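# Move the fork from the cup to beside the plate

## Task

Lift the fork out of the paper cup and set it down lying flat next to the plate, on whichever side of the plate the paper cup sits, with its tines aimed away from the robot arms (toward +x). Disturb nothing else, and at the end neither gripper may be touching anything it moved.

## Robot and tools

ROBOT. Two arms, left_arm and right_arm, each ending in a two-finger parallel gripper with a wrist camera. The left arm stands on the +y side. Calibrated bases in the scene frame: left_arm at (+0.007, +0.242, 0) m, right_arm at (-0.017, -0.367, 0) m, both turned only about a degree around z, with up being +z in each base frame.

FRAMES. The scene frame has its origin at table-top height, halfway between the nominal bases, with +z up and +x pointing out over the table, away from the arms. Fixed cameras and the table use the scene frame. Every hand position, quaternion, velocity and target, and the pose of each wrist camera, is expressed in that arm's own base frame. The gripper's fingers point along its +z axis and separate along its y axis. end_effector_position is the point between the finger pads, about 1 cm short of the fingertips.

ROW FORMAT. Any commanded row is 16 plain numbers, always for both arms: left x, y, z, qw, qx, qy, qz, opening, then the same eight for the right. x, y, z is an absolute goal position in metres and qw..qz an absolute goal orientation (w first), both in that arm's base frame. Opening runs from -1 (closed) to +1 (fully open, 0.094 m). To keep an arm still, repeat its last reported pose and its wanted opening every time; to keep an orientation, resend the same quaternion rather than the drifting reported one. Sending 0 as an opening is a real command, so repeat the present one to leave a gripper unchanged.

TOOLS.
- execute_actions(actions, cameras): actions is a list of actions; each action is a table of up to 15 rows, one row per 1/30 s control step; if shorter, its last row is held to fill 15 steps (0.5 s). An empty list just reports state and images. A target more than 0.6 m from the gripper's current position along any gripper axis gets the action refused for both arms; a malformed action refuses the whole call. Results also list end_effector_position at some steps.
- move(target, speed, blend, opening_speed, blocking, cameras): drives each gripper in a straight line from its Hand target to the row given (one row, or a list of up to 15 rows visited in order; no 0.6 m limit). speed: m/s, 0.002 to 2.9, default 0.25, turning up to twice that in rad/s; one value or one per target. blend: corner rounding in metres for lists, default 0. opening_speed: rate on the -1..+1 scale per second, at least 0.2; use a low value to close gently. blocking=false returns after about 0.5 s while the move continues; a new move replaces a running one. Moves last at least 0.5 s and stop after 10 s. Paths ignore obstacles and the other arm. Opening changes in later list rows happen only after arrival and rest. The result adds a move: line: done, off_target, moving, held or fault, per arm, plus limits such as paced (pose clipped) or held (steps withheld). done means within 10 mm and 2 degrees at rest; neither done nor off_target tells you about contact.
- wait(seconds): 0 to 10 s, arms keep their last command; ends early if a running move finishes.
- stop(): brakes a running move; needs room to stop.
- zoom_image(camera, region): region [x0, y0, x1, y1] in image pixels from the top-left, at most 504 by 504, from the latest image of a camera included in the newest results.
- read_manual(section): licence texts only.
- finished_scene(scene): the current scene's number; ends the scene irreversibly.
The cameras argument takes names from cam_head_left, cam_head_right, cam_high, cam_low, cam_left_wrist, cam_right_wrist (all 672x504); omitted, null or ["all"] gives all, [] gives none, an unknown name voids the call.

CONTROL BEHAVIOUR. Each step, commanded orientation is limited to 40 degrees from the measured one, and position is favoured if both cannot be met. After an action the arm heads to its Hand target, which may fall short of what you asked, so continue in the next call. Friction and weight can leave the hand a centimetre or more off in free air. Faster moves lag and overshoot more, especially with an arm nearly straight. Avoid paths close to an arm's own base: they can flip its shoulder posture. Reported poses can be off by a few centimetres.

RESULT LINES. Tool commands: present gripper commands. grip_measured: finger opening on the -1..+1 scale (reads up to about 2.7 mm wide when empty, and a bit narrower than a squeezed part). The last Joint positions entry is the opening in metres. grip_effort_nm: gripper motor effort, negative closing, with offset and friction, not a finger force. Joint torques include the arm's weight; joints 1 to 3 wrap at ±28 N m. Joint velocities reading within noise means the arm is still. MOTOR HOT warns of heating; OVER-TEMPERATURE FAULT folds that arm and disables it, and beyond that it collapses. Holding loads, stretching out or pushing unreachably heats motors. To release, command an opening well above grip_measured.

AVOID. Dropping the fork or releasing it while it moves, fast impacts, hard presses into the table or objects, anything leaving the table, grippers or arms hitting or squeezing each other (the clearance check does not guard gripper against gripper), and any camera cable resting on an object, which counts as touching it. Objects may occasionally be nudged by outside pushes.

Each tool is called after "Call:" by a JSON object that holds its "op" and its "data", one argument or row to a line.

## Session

Call:
{"op": "execute_actions", "data": {
  "actions": []
}}

Call:
{"op": "zoom_image", "data": {
  "camera": "cam_high",
  "region": [440, 110, 580, 250]
}}

Scene clock: 0.00 s.
left_arm: end_effector_position=(+0.3104, +0.0049, +0.1489) grip_measured=+1.000 grip_effort_nm=n/a end_effector_quat_wxyz=(+0.505, -0.319, +0.797, -0.091) | right_arm: end_effector_position=(+0.3122, +0.1131, +0.2479) grip_measured=+1.000 grip_effort_nm=n/a end_effector_quat_wxyz=(+0.590, -0.082, +0.784, +0.176)
Joint positions: left_arm=[-0.175 0.879 0.426 -0.071 -0.331 -0.746 0.094] | right_arm=[0.292 0.816 0.565 0.005 -0.098 0.16 0.094]
Joint velocities: within noise
Joint torques (N m): no reading
Heat: left arm: 28 °C; right arm: 27 °C.
Hand target: left_arm +0.3130, +0.0053, +0.1581; +0.515, -0.320, +0.790, -0.094 | right_arm +0.3127, +0.1133, +0.2606; +0.603, -0.083, +0.773, +0.178
Tool commands: left_gripper/opening=+1.0 right_gripper/opening=+1.0
camera_calibration:
cam_left_wrist: T_world_to_cam=[[0.411211, -0.781178, 0.469752, -0.193794], [-0.637076, -0.614874, -0.464827, 0.308523], [0.651951, -0.108126, -0.750512, 0.000765052], [0, 0, 0, 1]] pos_world=[0.275744, 0.0383981, 0.235019]
cam_right_wrist: T_world_to_cam=[[0.357701, -0.916281, -0.180223, 0.0380635], [-0.645578, -0.10319, -0.756691, 0.440655], [0.674744, 0.387017, -0.628441, -0.0091363], [0, 0, 0, 1]] pos_world=[0.277027, 0.0838838, 0.334558]

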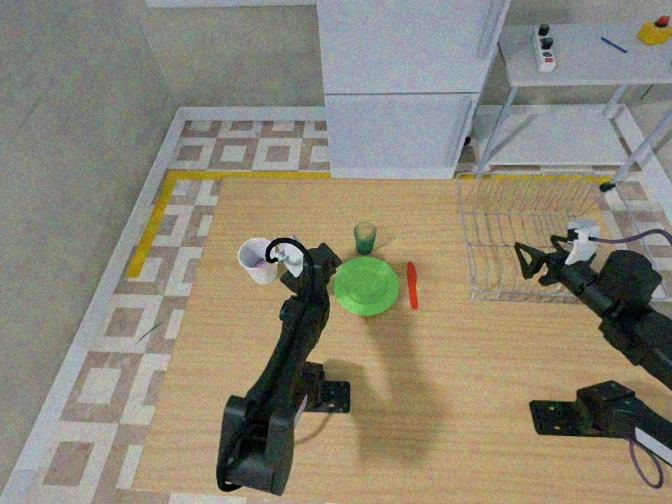

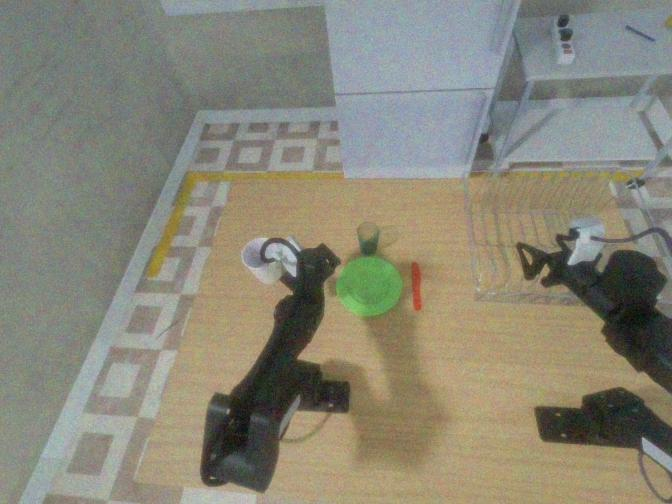

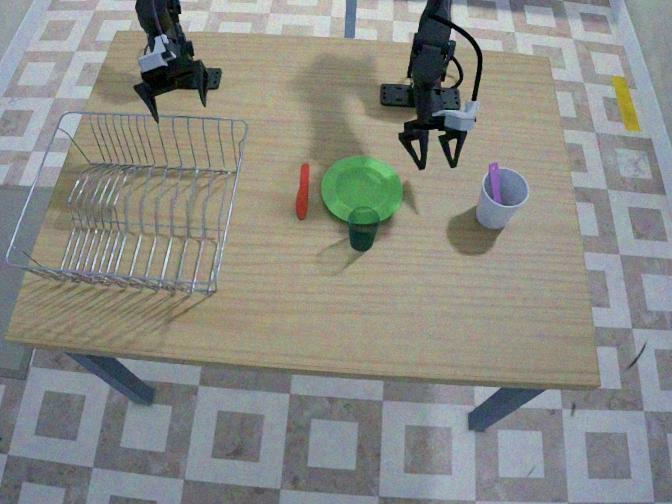

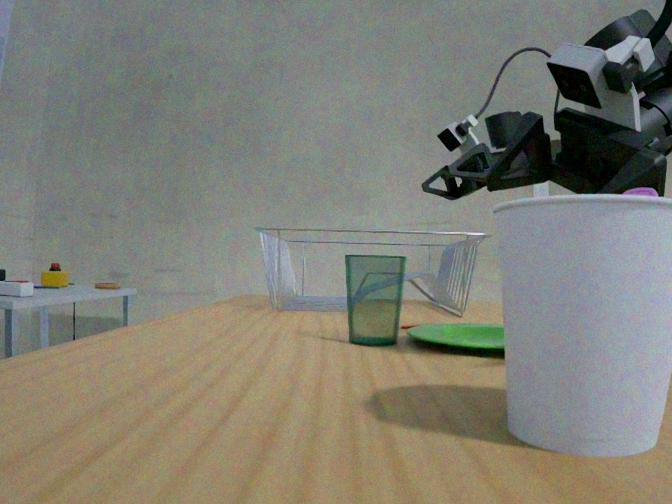

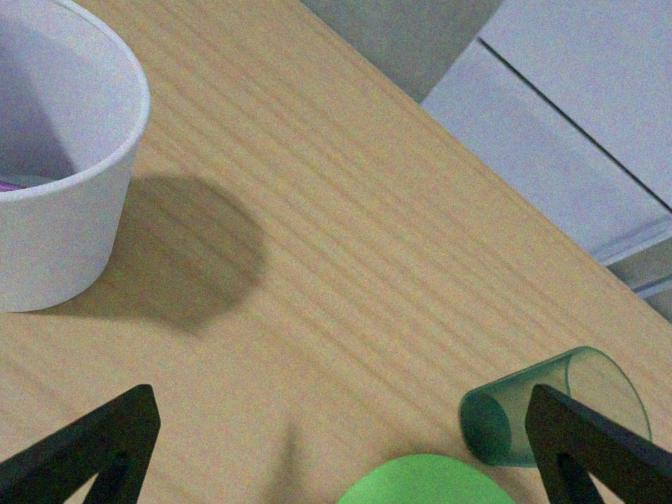

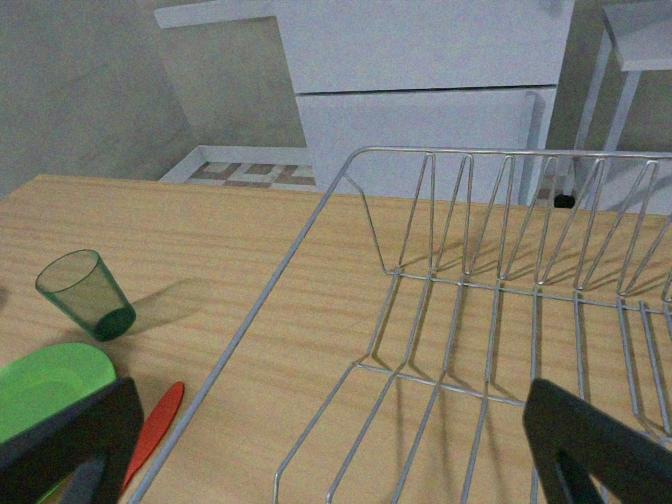

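Scaled by 3.600 from the camera's 672x504 image, which has a finer 960x720 frame.

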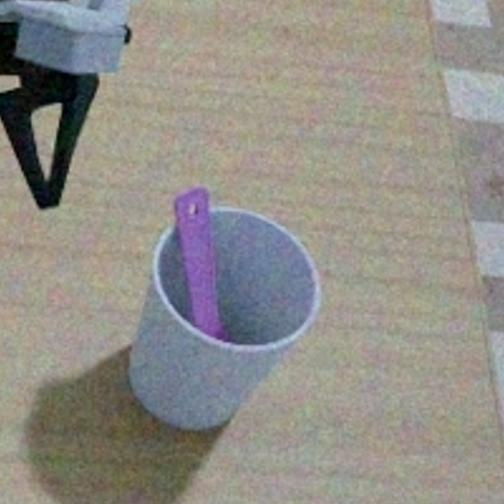

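Call:
{"op": "move", "data": {
  "target": [
    [0.28, 0.05, 0.22, 0.2588, -0.08, 0.9626, 0.0, 0.0, 0.3122, 0.1131, 0.2479, 0.590, -0.082, 0.784, 0.176, 1],
    [0.287, 0.124, 0.197, 0.10363, -0.12982, 0.98601, 0.01364, 0.0, 0.3122, 0.1131, 0.2479, 0.590, -0.082, 0.784, 0.176, 1]
  ],
  "speed": 0.3,
  "blend": [0.03, 0],
  "cameras": ["cam_left_wrist", "cam_low"]
}}

Scene clock: 9.63 s.
left_arm: end_effector_position=(+0.2847, +0.1207, +0.1888) grip_measured=+0.003 grip_effort_nm=-0.164 end_effector_quat_wxyz=(+0.097, -0.134, +0.986, +0.007) | right_arm: end_effector_position=(+0.3122, +0.1131, +0.2479) grip_measured=+1.000 grip_effort_nm=0.002 end_effector_quat_wxyz=(+0.590, -0.082, +0.784, +0.176)
Joint positions: left_arm=[0.422 1.553 1.512 -1.34 0.041 0.148 0.047] | right_arm=[0.292 0.816 0.565 0.005 -0.098 0.16 0.094]
Joint velocities: within noise
Joint torques (N m): left_arm=[0.34 -5.91 9.32 0.23 -0.08 0.09] | right_arm=[-0.03 -1.14 7.99 2.27 -0.02 0.01]
Heat: left arm: 31 °C; right arm: 28 °C.
Hand target: left_arm +0.2869, +0.1239, +0.1969; +0.104, -0.130, +0.986, +0.014 | right_arm +0.3122, +0.1131, +0.2480; +0.590, -0.082, +0.784, +0.176
Off the commanded pose: left_arm 0.009 m, 1 deg | right_arm 0.000 m, 0 deg.
move: done
camera_calibration:
cam_left_wrist: T_world_to_cam=[[0.263089, -0.964599, 0.0182287, 0.0381101], [-0.933695, -0.249813, 0.256529, 0.286125], [-0.242894, -0.08451, -0.966365, 0.352671], [0, 0, 0, 1]] pos_world=[0.342788, 0.138043, 0.266715]
Images, in order (width x height): cam_low 672x504, cam_left_wrist 672x504.

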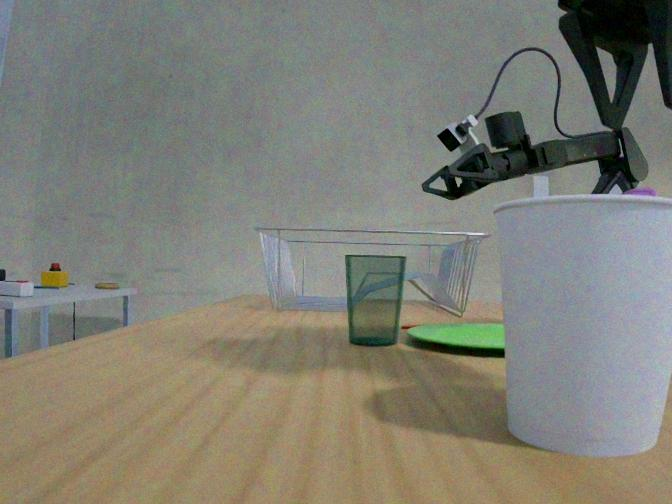

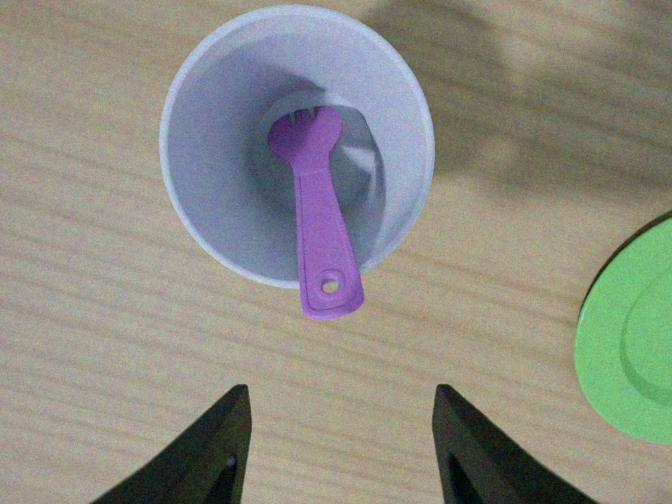

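Call:
{"op": "move", "data": {
  "target": [
    [0.2905, 0.126, 0.1375, 0.10225, -0.20677, 0.97279, 0.02173, 0.0, 0.3122, 0.1131, 0.2479, 0.590, -0.082, 0.784, 0.176, 1]
  ],
  "speed": 0.1,
  "cameras": ["cam_left_wrist"]
}}

Scene clock: 18.93 s.
left_arm: end_effector_position=(+0.2867, +0.1242, +0.1357) grip_measured=+0.003 grip_effort_nm=-0.164 end_effector_quat_wxyz=(+0.090, -0.204, +0.975, +0.015) | right_arm: end_effector_position=(+0.3122, +0.1131, +0.2479) grip_measured=+1.000 grip_effort_nm=-0.002 end_effector_quat_wxyz=(+0.590, -0.082, +0.784, +0.176)
Joint positions: left_arm=[0.41 1.553 1.302 -1.138 0.007 -0.003 0.047] | right_arm=[0.292 0.816 0.565 0.005 -0.098 0.16 0.094]
Joint velocities: within noise
Joint torques (N m): left_arm=[-0.2 -7.04 5.83 0.54 -0.1 -0.08] | right_arm=[-0.14 -1.07 8.02 2.28 -0.02 0.03]
Heat: left arm: 31 °C; right arm: 29 °C.
Hand target: left_arm +0.2904, +0.1260, +0.1375; +0.102, -0.207, +0.973, +0.022 | right_arm +0.3122, +0.1131, +0.2480; +0.590, -0.082, +0.784, +0.176
Off the commanded pose: left_arm 0.005 m, 2 deg | right_arm 0.000 m, 0 deg.
move: done
camera_calibration:
cam_left_wrist: T_world_to_cam=[[0.397957, -0.9173, 0.0138074, -0.00205083], [-0.885429, -0.380105, 0.267464, 0.303365], [-0.240096, -0.118665, -0.963469, 0.305166], [0, 0, 0, 1]] pos_world=[0.342693, 0.149642, 0.212907]
Images, in order (width x height): cam_left_wrist 672x504.

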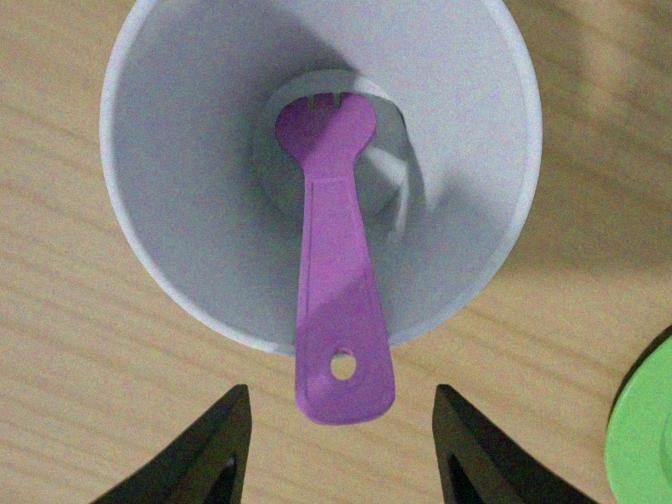

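Call:
{"op": "move", "data": {
  "target": [
    [0.2915, 0.125, 0.1325, 0.10225, -0.20677, 0.97279, 0.02173, 0.0, 0.3122, 0.1131, 0.2479, 0.590, -0.082, 0.784, 0.176, 1],
    [0.2915, 0.125, 0.1325, 0.10225, -0.20677, 0.97279, 0.02173, -0.58, 0.3122, 0.1131, 0.2479, 0.590, -0.082, 0.784, 0.176, 1]
  ],
  "speed": 0.05,
  "opening_speed": 0.4,
  "cameras": ["cam_left_wrist"]
}}

Scene clock: 27.07 s.
left_arm: end_effector_position=(+0.2880, +0.1234, +0.1316) grip_measured=-0.548 grip_effort_nm=-1.018 end_effector_quat_wxyz=(+0.092, -0.204, +0.974, +0.015) | right_arm: end_effector_position=(+0.3122, +0.1131, +0.2479) grip_measured=+1.000 grip_effort_nm=-0.002 end_effector_quat_wxyz=(+0.590, -0.082, +0.784, +0.176)
Joint positions: left_arm=[0.405 1.553 1.286 -1.117 0.006 -0.009 0.021] | right_arm=[0.292 0.816 0.565 0.005 -0.098 0.16 0.094]
Joint velocities: within noise
Joint torques (N m): left_arm=[-0.23 -6.83 5.75 0.56 -0.1 -0.09] | right_arm=[-0.17 -1.32 7.91 2.29 -0.03 0.03]
Heat: left arm: 31 °C; right arm: 30 °C.
Hand target: left_arm +0.2914, +0.1249, +0.1325; +0.102, -0.207, +0.973, +0.021 | right_arm +0.3122, +0.1131, +0.2480; +0.590, -0.082, +0.784, +0.176
Off the commanded pose: left_arm 0.004 m, 1 deg | right_arm 0.000 m, 0 deg.
move: done
camera_calibration:
cam_left_wrist: T_world_to_cam=[[0.398474, -0.917084, 0.0132743, -0.0034117], [-0.886056, -0.381174, 0.263839, 0.306018], [-0.236902, -0.116895, -0.964475, 0.300478], [0, 0, 0, 1]] pos_world=[0.343692, 0.148641, 0.209109]
Images, in order (width x height): cam_left_wrist 672x504.

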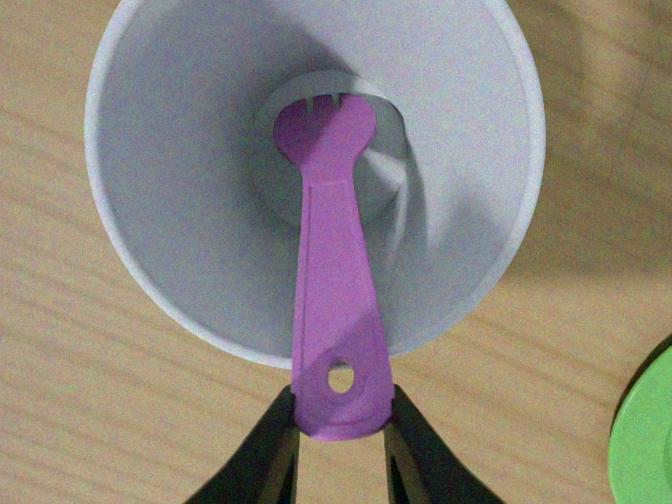

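Call:
{"op": "move", "data": {
  "target": [
    [0.2915, 0.125, 0.215, 0.10225, -0.20677, 0.97279, 0.02173, -0.58, 0.3122, 0.1131, 0.2479, 0.590, -0.082, 0.784, 0.176, 1],
    [0.297, 0.122, 0.275, 0.25489, -0.16773, 0.95125, 0.04494, -0.58, 0.3122, 0.1131, 0.2479, 0.590, -0.082, 0.784, 0.176, 1],
    [0.285, 0.03, 0.255, 0.30042, -0.0416, 0.95281, 0.01312, -0.58, 0.3122, 0.1131, 0.2479, 0.590, -0.082, 0.784, 0.176, 1],
    [0.28, -0.018, 0.088, 0.3418, 0.0328, 0.9391, -0.0119, -0.58, 0.3122, 0.1131, 0.2479, 0.590, -0.082, 0.784, 0.176, 1]
  ],
  "speed": [0.15, 0.2, 0.25, 0.2],
  "blend": [0.02, 0.02, 0.03, 0],
  "cameras": ["cam_left_wrist", "cam_low", "cam_high"]
}}

Scene clock: 42.43 s.
left_arm: end_effector_position=(+0.2751, -0.0181, +0.0857) grip_measured=-0.550 grip_effort_nm=-1.057 end_effector_quat_wxyz=(+0.328, +0.037, +0.944, -0.014) | right_arm: end_effector_position=(+0.3122, +0.1131, +0.2479) grip_measured=+1.000 grip_effort_nm=-0.002 end_effector_quat_wxyz=(+0.590, -0.082, +0.784, +0.176)
Joint positions: left_arm=[-0.061 0.996 0.517 -0.422 0.013 0.012 0.021] | right_arm=[0.292 0.816 0.565 0.005 -0.098 0.16 0.094]
Joint velocities: within noise
Joint torques (N m): left_arm=[-0.25 -1.95 6.2 1.3 -0.11 -0.09] | right_arm=[-0.23 -1.26 8.01 2.27 -0.04 0.01]
Heat: left arm: 31 °C; right arm: 31 °C.
Hand target: left_arm +0.2798, -0.0180, +0.0882; +0.342, +0.033, +0.939, -0.012 | right_arm +0.3122, +0.1131, +0.2480; +0.590, -0.082, +0.784, +0.176
Off the commanded pose: left_arm 0.005 m, 2 deg | right_arm 0.000 m, 0 deg.
move: done
camera_calibration:
cam_left_wrist: T_world_to_cam=[[-0.0834668, -0.996487, 0.00680201, 0.0042321], [-0.973459, 0.0800744, -0.214397, 0.326242], [0.213099, -0.0245165, -0.976723, 0.115549], [0, 0, 0, 1]] pos_world=[0.293313, -0.0190736, 0.182775]
Images, in order (width x height): cam_high 672x504, cam_low 672x504, cam_left_wrist 672x504.

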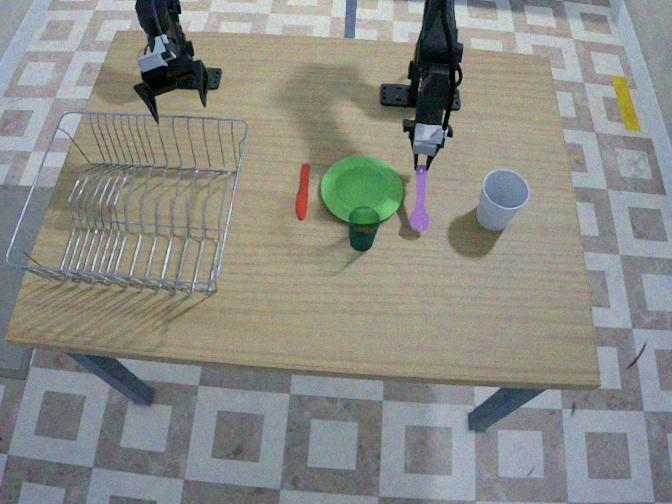

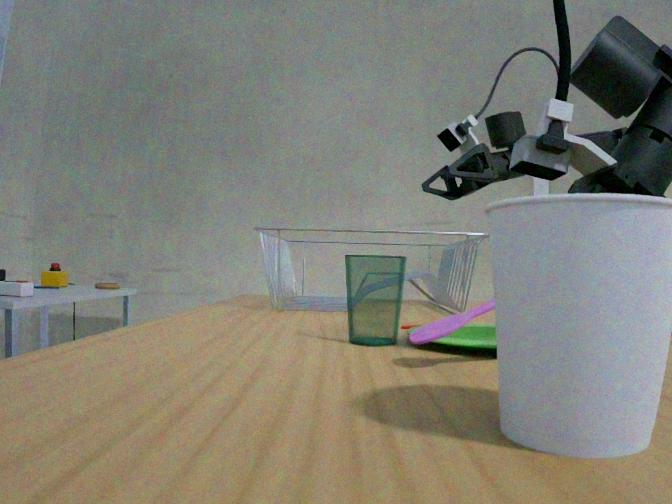

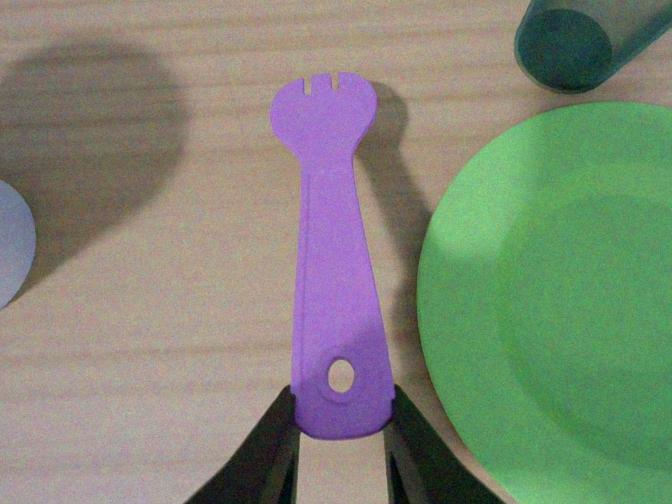

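Call:
{"op": "move", "data": {
  "target": [
    [0.272, -0.018, 0.035, 0.3418, 0.0328, 0.9391, -0.0119, -0.58, 0.3122, 0.1131, 0.2479, 0.590, -0.082, 0.784, 0.176, 1],
    [0.268, -0.018, 0.021, 0.3418, 0.0328, 0.9391, -0.0119, -0.58, 0.3122, 0.1131, 0.2479, 0.590, -0.082, 0.784, 0.176, 1],
    [0.268, -0.018, 0.023, 0.3418, 0.0328, 0.9391, -0.0119, -0.3, 0.3122, 0.1131, 0.2479, 0.590, -0.082, 0.784, 0.176, 1]
  ],
  "speed": [0.08, 0.03, 0.03],
  "opening_speed": 0.3,
  "cameras": ["cam_left_wrist", "cam_low"]
}}

Scene clock: 49.40 s.
left_arm: end_effector_position=(+0.2666, -0.0182, +0.0236) grip_measured=-0.303 grip_effort_nm=0.110 end_effector_quat_wxyz=(+0.336, +0.036, +0.941, -0.014) | right_arm: end_effector_position=(+0.3122, +0.1131, +0.2479) grip_measured=+1.000 grip_effort_nm=0.002 end_effector_quat_wxyz=(+0.590, -0.082, +0.784, +0.176)
Joint positions: left_arm=[-0.067 1.09 0.277 -0.071 0.008 0.008 0.033] | right_arm=[0.292 0.816 0.565 0.005 -0.098 0.16 0.094]
Joint velocities: within noise
Joint torques (N m): left_arm=[-0.24 -1.47 5.29 1.28 -0.09 -0.09] | right_arm=[-0.14 -1.22 7.98 2.29 0.01 0.02]
Heat: left arm: 30 °C; right arm: 32 °C.
Hand target: left_arm +0.2679, -0.0180, +0.0231; +0.342, +0.033, +0.939, -0.012 | right_arm +0.3122, +0.1131, +0.2480; +0.590, -0.082, +0.784, +0.176
Off the commanded pose: left_arm 0.002 m, 1 deg | right_arm 0.000 m, 0 deg.
move: done
camera_calibration:
cam_left_wrist: T_world_to_cam=[[-0.082355, -0.99659, 0.00514102, 0.0036931], [-0.969901, 0.0789613, -0.230341, 0.304053], [0.22915, -0.023956, -0.973096, 0.0523741], [0, 0, 0, 1]] pos_world=[0.283204, -0.0190733, 0.120982]
Images, in order (width x height): cam_low 672x504, cam_left_wrist 672x504.

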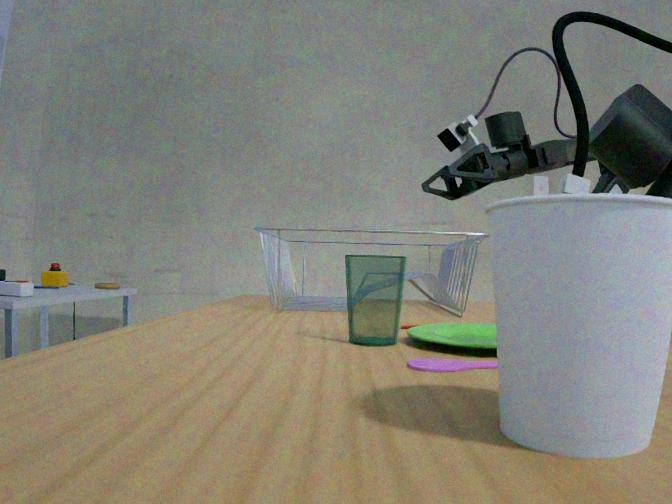

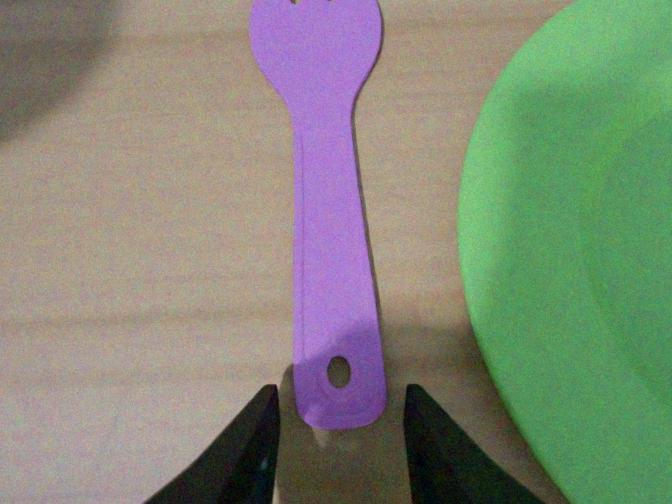

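Call:
{"op": "move", "data": {
  "target": [0.24, -0.018, 0.12, 0.3418, 0.0328, 0.9391, -0.0119, -0.3, 0.3122, 0.1131, 0.2479, 0.590, -0.082, 0.784, 0.176, 1],
  "speed": 0.2,
  "cameras": ["cam_left_wrist", "cam_high"]
}}

Scene clock: 53.00 s.
left_arm: end_effector_position=(+0.2355, -0.0182, +0.1074) grip_measured=-0.303 grip_effort_nm=0.100 end_effector_quat_wxyz=(+0.327, +0.037, +0.944, -0.014) | right_arm: end_effector_position=(+0.3122, +0.1131, +0.2479) grip_measured=+1.000 grip_effort_nm=0.002 end_effector_quat_wxyz=(+0.590, -0.082, +0.784, +0.176)
Joint positions: left_arm=[-0.082 0.769 0.531 -0.665 0 -0.003 0.033] | right_arm=[0.292 0.816 0.565 0.005 -0.098 0.16 0.094]
Joint velocities: within noise
Joint torques (N m): left_arm=[-0.31 -0.98 9.77 1 -0.11 -0.1] | right_arm=[-0.1 -1.2 7.98 2.28 -0.03 0.04]
Heat: left arm: 31 °C; right arm: 32 °C.
Hand target: left_arm +0.2399, -0.0180, +0.1199; +0.342, +0.033, +0.939, -0.012 | right_arm +0.3122, +0.1131, +0.2480; +0.590, -0.082, +0.784, +0.176
Off the commanded pose: left_arm 0.013 m, 2 deg | right_arm 0.000 m, 0 deg.
move: off_target (left_arm)
camera_calibration:
cam_left_wrist: T_world_to_cam=[[-0.0834982, -0.99649, 0.00598549, 0.000871243], [-0.974028, 0.0803444, -0.211695, 0.292125], [0.210471, -0.0235061, -0.977318, 0.145846], [0, 0, 0, 1]] pos_world=[0.253915, -0.0191742, 0.204374]
Images, in order (width x height): cam_high 672x504, cam_left_wrist 672x504.

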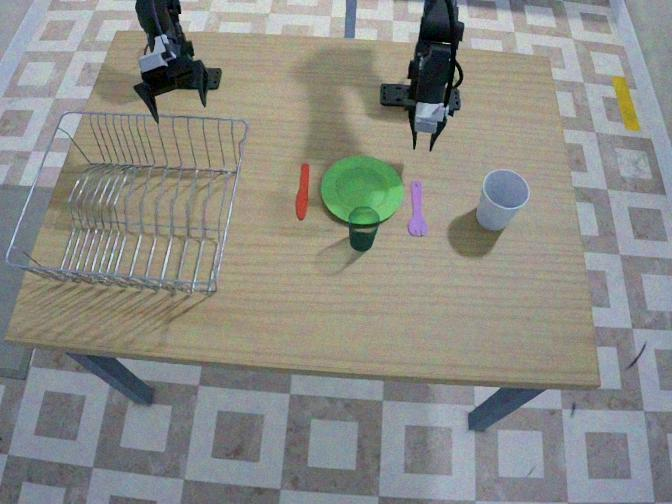

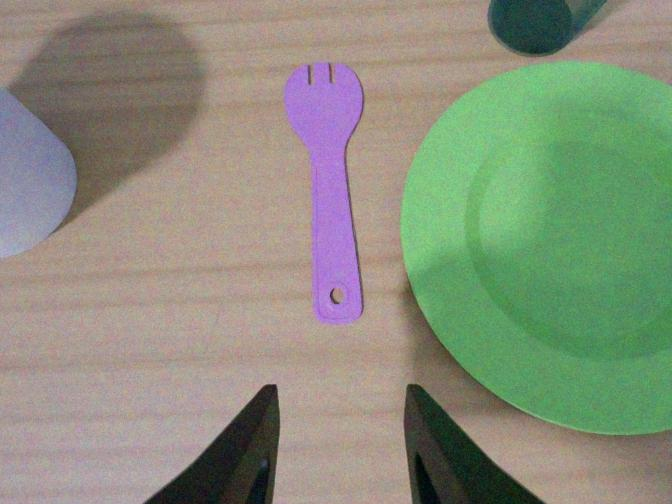

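Call:
{"op": "finished_scene", "data": {
  "scene": 2
}}

The scene is finished: the task was done.


## Next scene

The same job, from a new start.

Call:
{"op": "execute_actions", "data": {
  "actions": []
}}

Call:
{"op": "zoom_image", "data": {
  "camera": "cam_high",
  "region": [440, 110, 580, 250]
}}

Scene clock: 0.00 s.
left_arm: end_effector_position=(+0.2128, -0.2020, +0.2307) grip_measured=+1.000 grip_effort_nm=n/a end_effector_quat_wxyz=(+0.486, +0.114, +0.787, -0.363) | right_arm: end_effector_position=(+0.2337, +0.0769, +0.2353) grip_measured=+1.000 grip_effort_nm=n/a end_effector_quat_wxyz=(+0.537, +0.121, +0.761, +0.342)
Joint positions: left_arm=[-0.73 0.607 0.475 -0.136 0.054 -0.483 0.094] | right_arm=[0.084 0.298 0.409 -0.31 -0.32 0.661 0.094]
Joint velocities: within noise
Joint torques (N m): no reading
Heat: left arm: 27 °C; right arm: 27 °C.
Hand target: left_arm +0.2132, -0.2023, +0.2417; +0.496, +0.114, +0.778, -0.369 | right_arm +0.2329, +0.0770, +0.2453; +0.548, +0.115, +0.754, +0.344
Tool commands: left_gripper/opening=+1.0 right_gripper/opening=+1.0
camera_calibration:
cam_left_wrist: T_world_to_cam=[[-0.537337, -0.705998, 0.461341, -0.134741], [-0.74777, 0.14586, -0.647738, 0.376582], [0.39001, -0.693031, -0.6063, 0.0076883], [0, 0, 0, 1]] pos_world=[0.206197, -0.144727, 0.31075]
cam_right_wrist: T_world_to_cam=[[0.206812, -0.729378, -0.652102, 0.162701], [-0.742569, 0.31696, -0.590024, 0.32791], [0.63704, 0.606255, -0.476062, 0.00609509], [0, 0, 0, 1]] pos_world=[0.205964, 0.011041, 0.302474]

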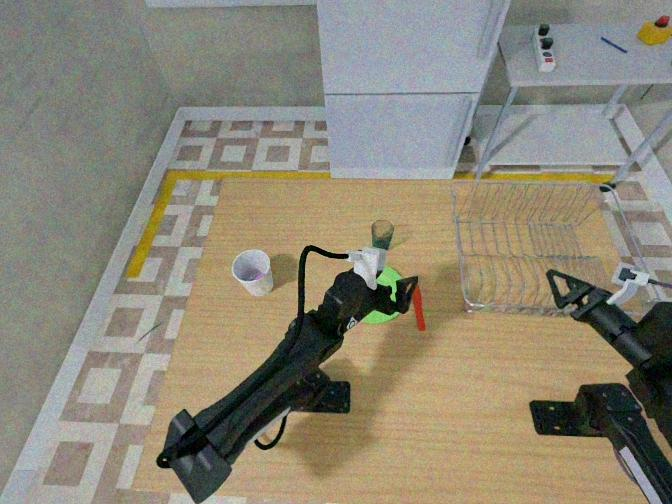

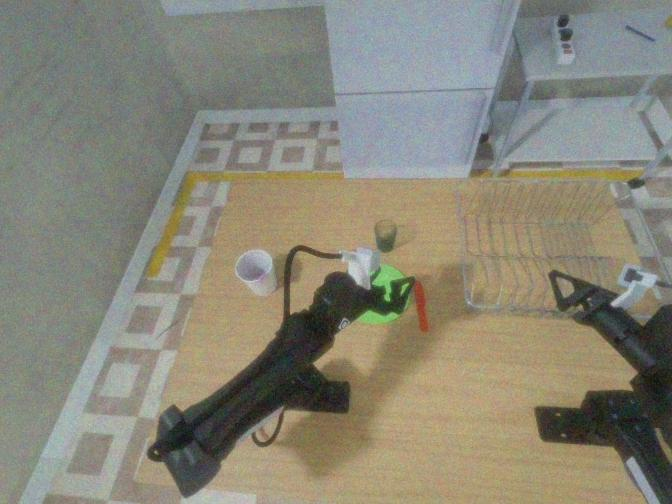

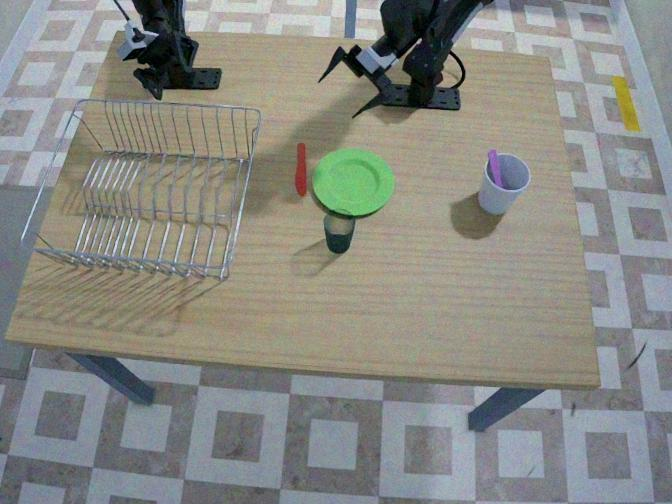

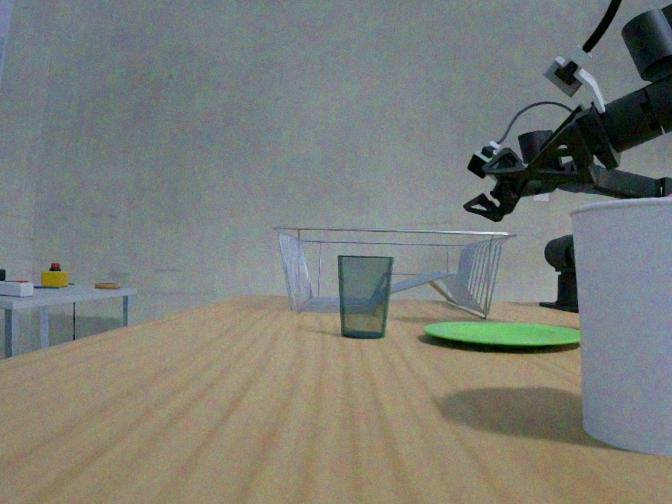

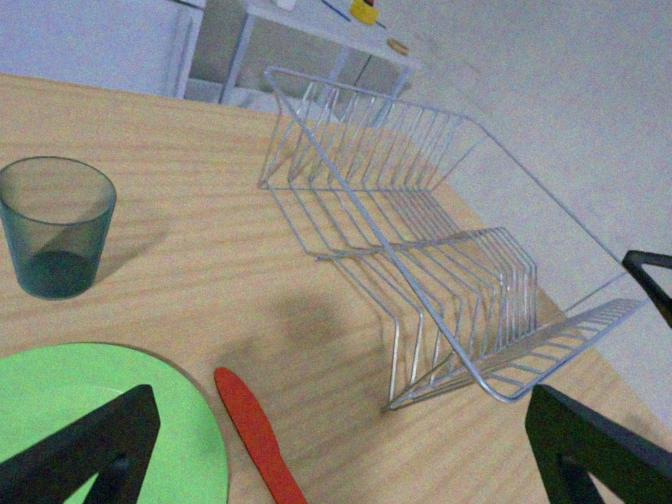

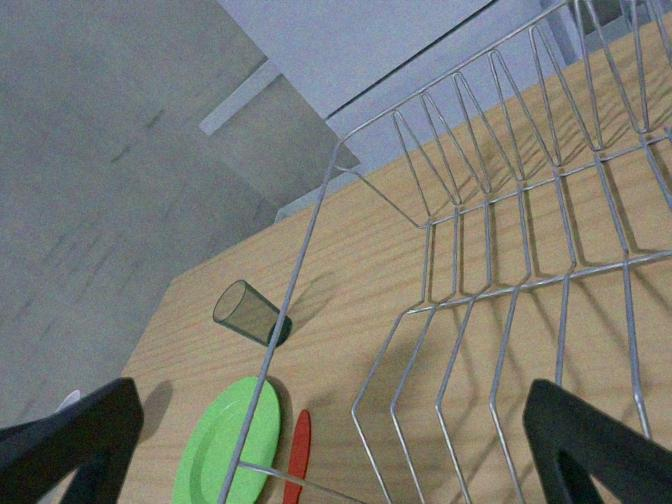

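Scaled by 3.600 from the camera's 672x504 image, which has a finer 960x720 frame.

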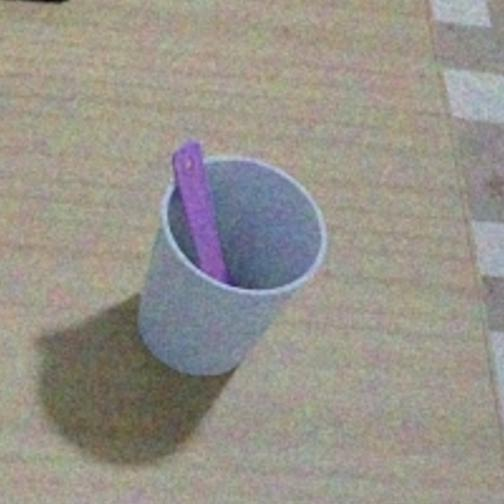

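Call:
{"op": "move", "data": {
  "target": [0.254, 0.124, 0.197, 0.10022, -0.28246, 0.95356, 0.02969, 0.0, 0.2337, 0.0769, 0.2353, 0.537, 0.121, 0.761, 0.342, 1],
  "speed": 0.35,
  "cameras": ["cam_left_wrist"]
}}

Scene clock: 8.33 s.
left_arm: end_effector_position=(+0.2528, +0.1199, +0.1881) grip_measured=+0.003 grip_effort_nm=-0.159 end_effector_quat_wxyz=(+0.093, -0.278, +0.956, +0.023) | right_arm: end_effector_position=(+0.2337, +0.0769, +0.2353) grip_measured=+1.000 grip_effort_nm=-0.007 end_effector_quat_wxyz=(+0.537, +0.121, +0.761, +0.342)
Joint positions: left_arm=[0.428 1.442 1.408 -1.346 -0.018 -0.135 0.047] | right_arm=[0.084 0.298 0.409 -0.31 -0.32 0.661 0.094]
Joint velocities: within noise
Joint torques (N m): left_arm=[0.46 -5.01 9.4 0.24 -0.18 -0.05] | right_arm=[0.03 1.32 7.49 2.3 -0.01 0.04]
Heat: left arm: 29 °C; right arm: 27 °C.
Hand target: left_arm +0.2539, +0.1240, +0.1969; +0.101, -0.282, +0.954, +0.030 | right_arm +0.2337, +0.0769, +0.2352; +0.537, +0.121, +0.761, +0.342
Off the commanded pose: left_arm 0.010 m, 1 deg | right_arm 0.000 m, 0 deg.
move: done
camera_calibration:
cam_left_wrist: T_world_to_cam=[[0.532743, -0.84616, 0.0141176, -0.0358642], [-0.819201, -0.51144, 0.259497, 0.25817], [-0.212356, -0.14981, -0.965641, 0.344125], [0, 0, 0, 1]] pos_world=[0.303677, 0.153245, 0.265812]
Images, in order (width x height): cam_left_wrist 672x504.

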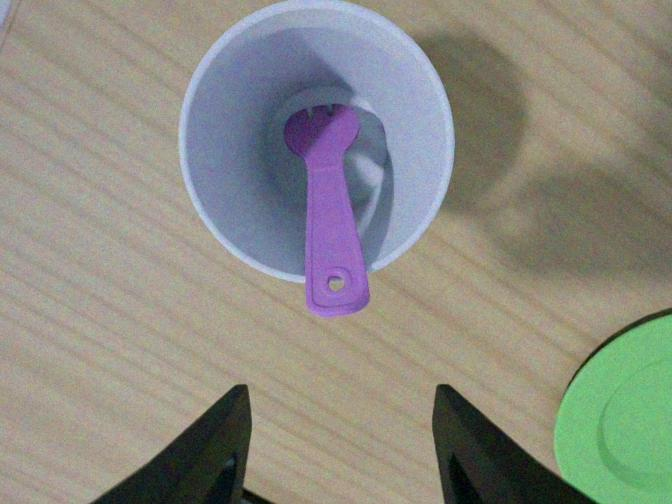

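Call:
{"op": "move", "data": {
  "target": [0.261, 0.1238, 0.1335, 0.09913, -0.31556, 0.94313, 0.03317, 0.0, 0.2337, 0.0769, 0.2353, 0.537, 0.121, 0.761, 0.342, 1],
  "speed": 0.1,
  "cameras": ["cam_left_wrist"]
}}

Scene clock: 16.03 s.
left_arm: end_effector_position=(+0.2565, +0.1209, +0.1342) grip_measured=+0.003 grip_effort_nm=-0.164 end_effector_quat_wxyz=(+0.090, -0.312, +0.945, +0.026) | right_arm: end_effector_position=(+0.2337, +0.0769, +0.2353) grip_measured=+1.000 grip_effort_nm=-0.002 end_effector_quat_wxyz=(+0.537, +0.121, +0.761, +0.342)
Joint positions: left_arm=[0.415 1.442 1.193 -1.138 -0.035 -0.22 0.047] | right_arm=[0.084 0.298 0.409 -0.31 -0.32 0.661 0.094]
Joint velocities: within noise
Joint torques (N m): left_arm=[-0.24 -5.08 5.91 0.57 -0.15 -0.07] | right_arm=[0.01 1.29 7.5 2.33 -0.01 0.03]
Heat: left arm: 31 °C; right arm: 29 °C.
Hand target: left_arm +0.2609, +0.1237, +0.1336; +0.099, -0.316, +0.943, +0.033 | right_arm +0.2337, +0.0769, +0.2352; +0.537, +0.121, +0.761, +0.342
Off the commanded pose: left_arm 0.005 m, 1 deg | right_arm 0.000 m, 0 deg.
move: done
camera_calibration:
cam_left_wrist: T_world_to_cam=[[0.593241, -0.804936, 0.01194, -0.056529], [-0.77847, -0.569831, 0.263207, 0.27189], [-0.205061, -0.16544, -0.964666, 0.292949], [0, 0, 0, 1]] pos_world=[0.305266, 0.157894, 0.211709]
Images, in order (width x height): cam_left_wrist 672x504.

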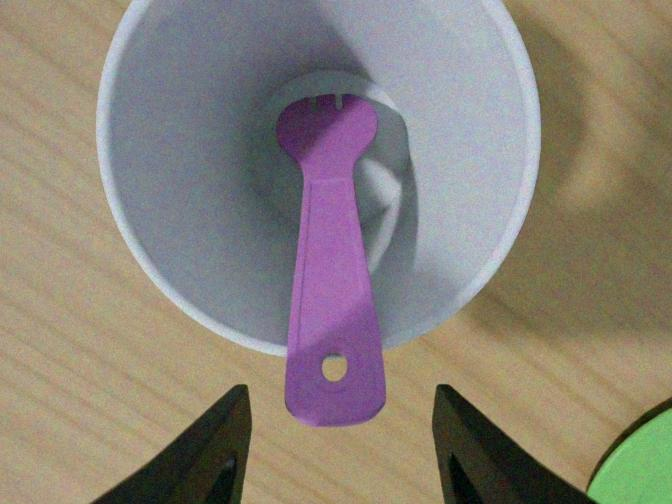

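Call:
{"op": "move", "data": {
  "target": [
    [0.261, 0.1253, 0.1305, 0.09913, -0.31556, 0.94313, 0.03317, 0.0, 0.2337, 0.0769, 0.2353, 0.537, 0.121, 0.761, 0.342, 1],
    [0.261, 0.1253, 0.1305, 0.09913, -0.31556, 0.94313, 0.03317, -0.58, 0.2337, 0.0769, 0.2353, 0.537, 0.121, 0.761, 0.342, 1]
  ],
  "speed": 0.05,
  "opening_speed": 0.4,
  "cameras": ["cam_left_wrist"]
}}

Scene clock: 23.37 s.
left_arm: end_effector_position=(+0.2575, +0.1214, +0.1322) grip_measured=-0.550 grip_effort_nm=-1.013 end_effector_quat_wxyz=(+0.092, -0.312, +0.945, +0.027) | right_arm: end_effector_position=(+0.2337, +0.0769, +0.2353) grip_measured=+1.000 grip_effort_nm=-0.002 end_effector_quat_wxyz=(+0.537, +0.121, +0.761, +0.342)
Joint positions: left_arm=[0.415 1.442 1.185 -1.125 -0.035 -0.22 0.021] | right_arm=[0.084 0.298 0.409 -0.31 -0.32 0.661 0.094]
Joint velocities: within noise
Joint torques (N m): left_arm=[0.16 -4.85 5.82 0.59 -0.15 -0.06] | right_arm=[-0.02 1.32 7.47 2.29 -0.03 0.03]
Heat: left arm: 30 °C; right arm: 30 °C.
Hand target: left_arm +0.2609, +0.1252, +0.1306; +0.099, -0.316, +0.943, +0.033 | right_arm +0.2337, +0.0769, +0.2352; +0.537, +0.121, +0.761, +0.342
Off the commanded pose: left_arm 0.006 m, 1 deg | right_arm 0.000 m, 0 deg.
move: done
camera_calibration:
cam_left_wrist: T_world_to_cam=[[0.593469, -0.804752, 0.0130347, -0.05695], [-0.779359, -0.570548, 0.258989, 0.27427], [-0.200985, -0.163861, -0.965792, 0.290128], [0, 0, 0, 1]] pos_world=[0.305864, 0.158194, 0.209913]
Images, in order (width x height): cam_left_wrist 672x504.

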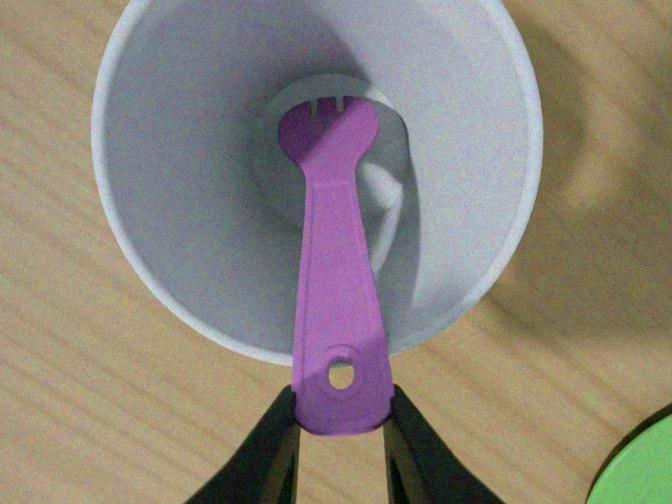

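Call:
{"op": "move", "data": {
  "target": [
    [0.261, 0.1253, 0.215, 0.09913, -0.31556, 0.94313, 0.03317, -0.58, 0.2337, 0.0769, 0.2353, 0.537, 0.121, 0.761, 0.342, 1],
    [0.266, 0.12, 0.275, 0.25, -0.25, 0.93301, 0.06699, -0.58, 0.2337, 0.0769, 0.2353, 0.537, 0.121, 0.761, 0.342, 1],
    [0.265, 0.03, 0.255, 0.29997, -0.06653, 0.9514, 0.02098, -0.58, 0.2337, 0.0769, 0.2353, 0.537, 0.121, 0.761, 0.342, 1],
    [0.268, -0.032, 0.088, 0.3418, 0.0328, 0.9391, -0.0119, -0.58, 0.2337, 0.0769, 0.2353, 0.537, 0.121, 0.761, 0.342, 1]
  ],
  "speed": [0.15, 0.2, 0.25, 0.2],
  "blend": [0.02, 0.02, 0.03, 0],
  "cameras": ["cam_left_wrist", "cam_low", "cam_high"]
}}

Scene clock: 34.87 s.
left_arm: end_effector_position=(+0.2624, -0.0320, +0.0859) grip_measured=-0.552 grip_effort_nm=-1.053 end_effector_quat_wxyz=(+0.328, +0.038, +0.944, -0.014) | right_arm: end_effector_position=(+0.2337, +0.0769, +0.2353) grip_measured=+1.000 grip_effort_nm=-0.002 end_effector_quat_wxyz=(+0.537, +0.121, +0.761, +0.342)
Joint positions: left_arm=[-0.156 0.935 0.495 -0.463 -0.046 -0.061 0.021] | right_arm=[0.084 0.298 0.409 -0.31 -0.32 0.661 0.094]
Joint velocities: within noise
Joint torques (N m): left_arm=[-0.27 -1.22 6.28 1.37 -0.15 -0.09] | right_arm=[0.05 1.4 7.6 2.31 -0.04 -0.04]
Heat: left arm: 30 °C; right arm: 31 °C.
Hand target: left_arm +0.2676, -0.0320, +0.0882; +0.341, +0.033, +0.939, -0.012 | right_arm +0.2337, +0.0769, +0.2352; +0.537, +0.121, +0.761, +0.342
Off the commanded pose: left_arm 0.006 m, 2 deg | right_arm 0.000 m, 0 deg.
move: done
camera_calibration:
cam_left_wrist: T_world_to_cam=[[-0.0850818, -0.996359, 0.00551352, -0.0100883], [-0.973457, 0.0819437, -0.213697, 0.314976], [0.212467, -0.0235489, -0.976884, 0.118345], [0, 0, 0, 1]] pos_world=[0.280613, -0.033075, 0.182975]
Images, in order (width x height): cam_high 672x504, cam_low 672x504, cam_left_wrist 672x504.

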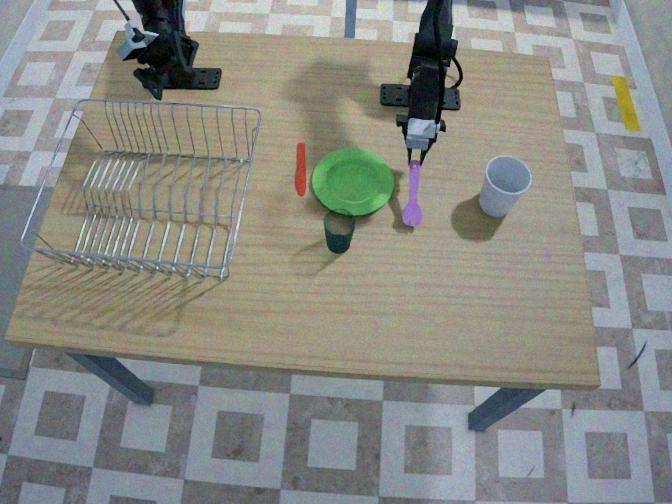

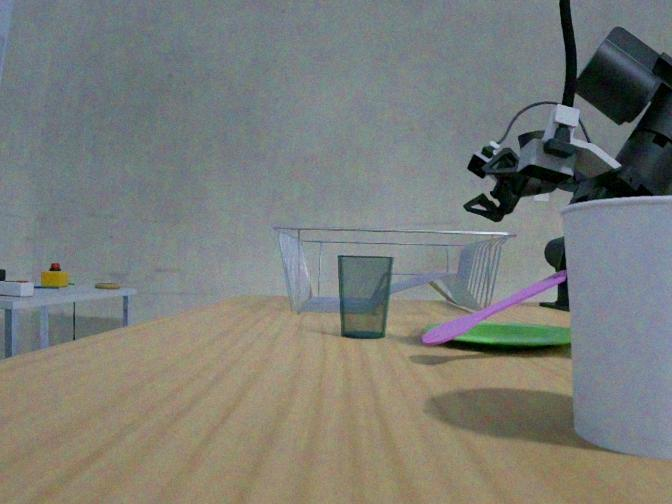

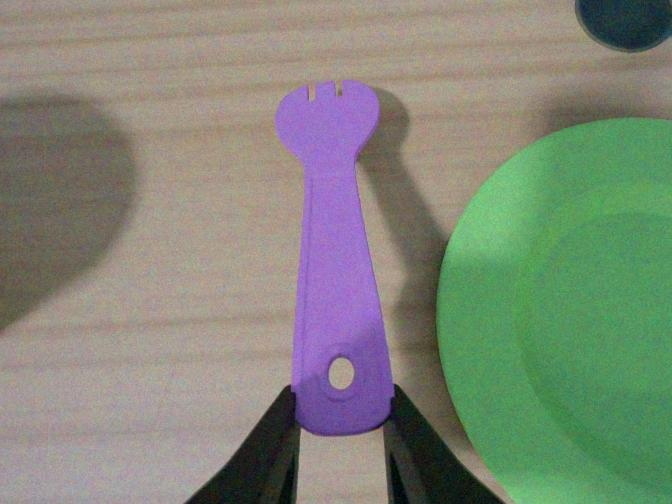

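Call:
{"op": "move", "data": {
  "target": [
    [0.260, -0.032, 0.035, 0.3418, 0.0328, 0.9391, -0.0119, -0.58, 0.2337, 0.0769, 0.2353, 0.537, 0.121, 0.761, 0.342, 1],
    [0.256, -0.032, 0.021, 0.3418, 0.0328, 0.9391, -0.0119, -0.58, 0.2337, 0.0769, 0.2353, 0.537, 0.121, 0.761, 0.342, 1],
    [0.256, -0.032, 0.023, 0.3418, 0.0328, 0.9391, -0.0119, -0.3, 0.2337, 0.0769, 0.2353, 0.537, 0.121, 0.761, 0.342, 1],
    [0.232, -0.032, 0.12, 0.3418, 0.0328, 0.9391, -0.0119, -0.3, 0.2337, 0.0769, 0.2353, 0.537, 0.121, 0.761, 0.342, 1]
  ],
  "speed": [0.08, 0.03, 0.03, 0.15],
  "opening_speed": 0.3,
  "cameras": ["cam_left_wrist", "cam_low", "cam_high"]
}}

Scene clock: 43.97 s.
left_arm: end_effector_position=(+0.2275, -0.0321, +0.1063) grip_measured=-0.303 grip_effort_nm=0.105 end_effector_quat_wxyz=(+0.326, +0.039, +0.945, -0.013) | right_arm: end_effector_position=(+0.2337, +0.0769, +0.2353) grip_measured=+1.000 grip_effort_nm=-0.002 end_effector_quat_wxyz=(+0.537, +0.121, +0.761, +0.342)
Joint positions: left_arm=[-0.204 0.74 0.522 -0.692 -0.076 -0.096 0.033] | right_arm=[0.084 0.298 0.409 -0.31 -0.32 0.661 0.094]
Joint velocities: within noise
Joint torques (N m): left_arm=[-0.31 -0.95 10.03 0.95 -0.17 -0.12] | right_arm=[0.09 1.37 7.49 2.27 -0.01 0.01]
Heat: left arm: 30 °C; right arm: 31 °C.
Hand target: left_arm +0.2319, -0.0320, +0.1198; +0.342, +0.033, +0.939, -0.012 | right_arm +0.2337, +0.0769, +0.2352; +0.537, +0.121, +0.761, +0.342
Off the commanded pose: left_arm 0.014 m, 2 deg | right_arm 0.000 m, 0 deg.
move: off_target (left_arm)
camera_calibration:
cam_left_wrist: T_world_to_cam=[[-0.0859006, -0.996299, 0.00312766, -0.0128388], [-0.974363, 0.0833533, -0.20897, 0.285172], [0.207936, -0.0209981, -0.977917, 0.146883], [0, 0, 0, 1]] pos_world=[0.246216, -0.033477, 0.203272]
Images, in order (width x height): cam_high 672x504, cam_low 672x504, cam_left_wrist 672x504.

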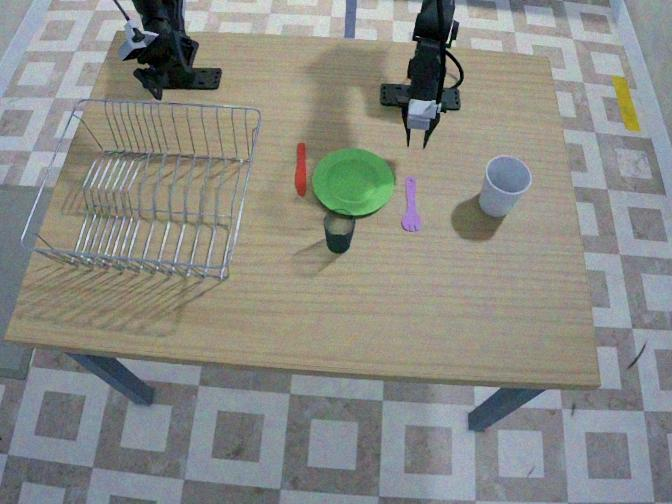

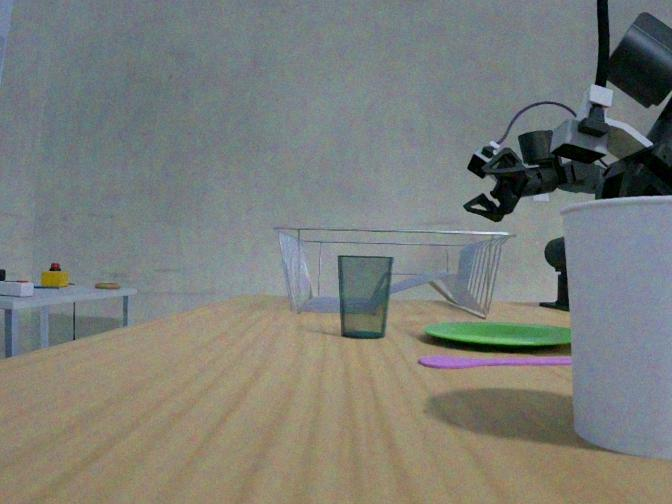

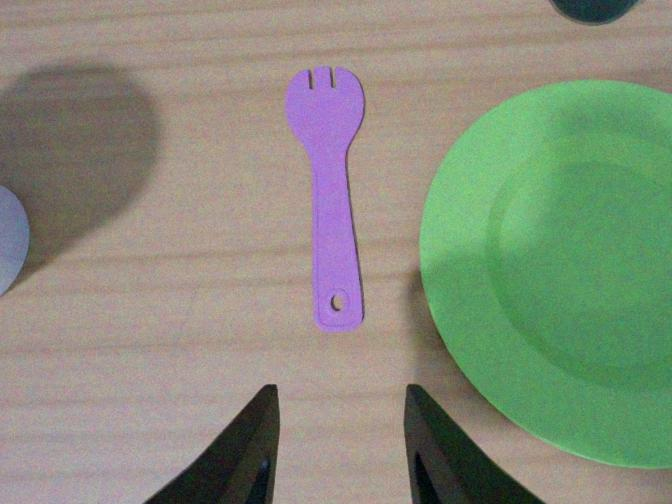

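Call:
{"op": "finished_scene", "data": {
  "scene": 3
}}

The scene is finished: the task was done.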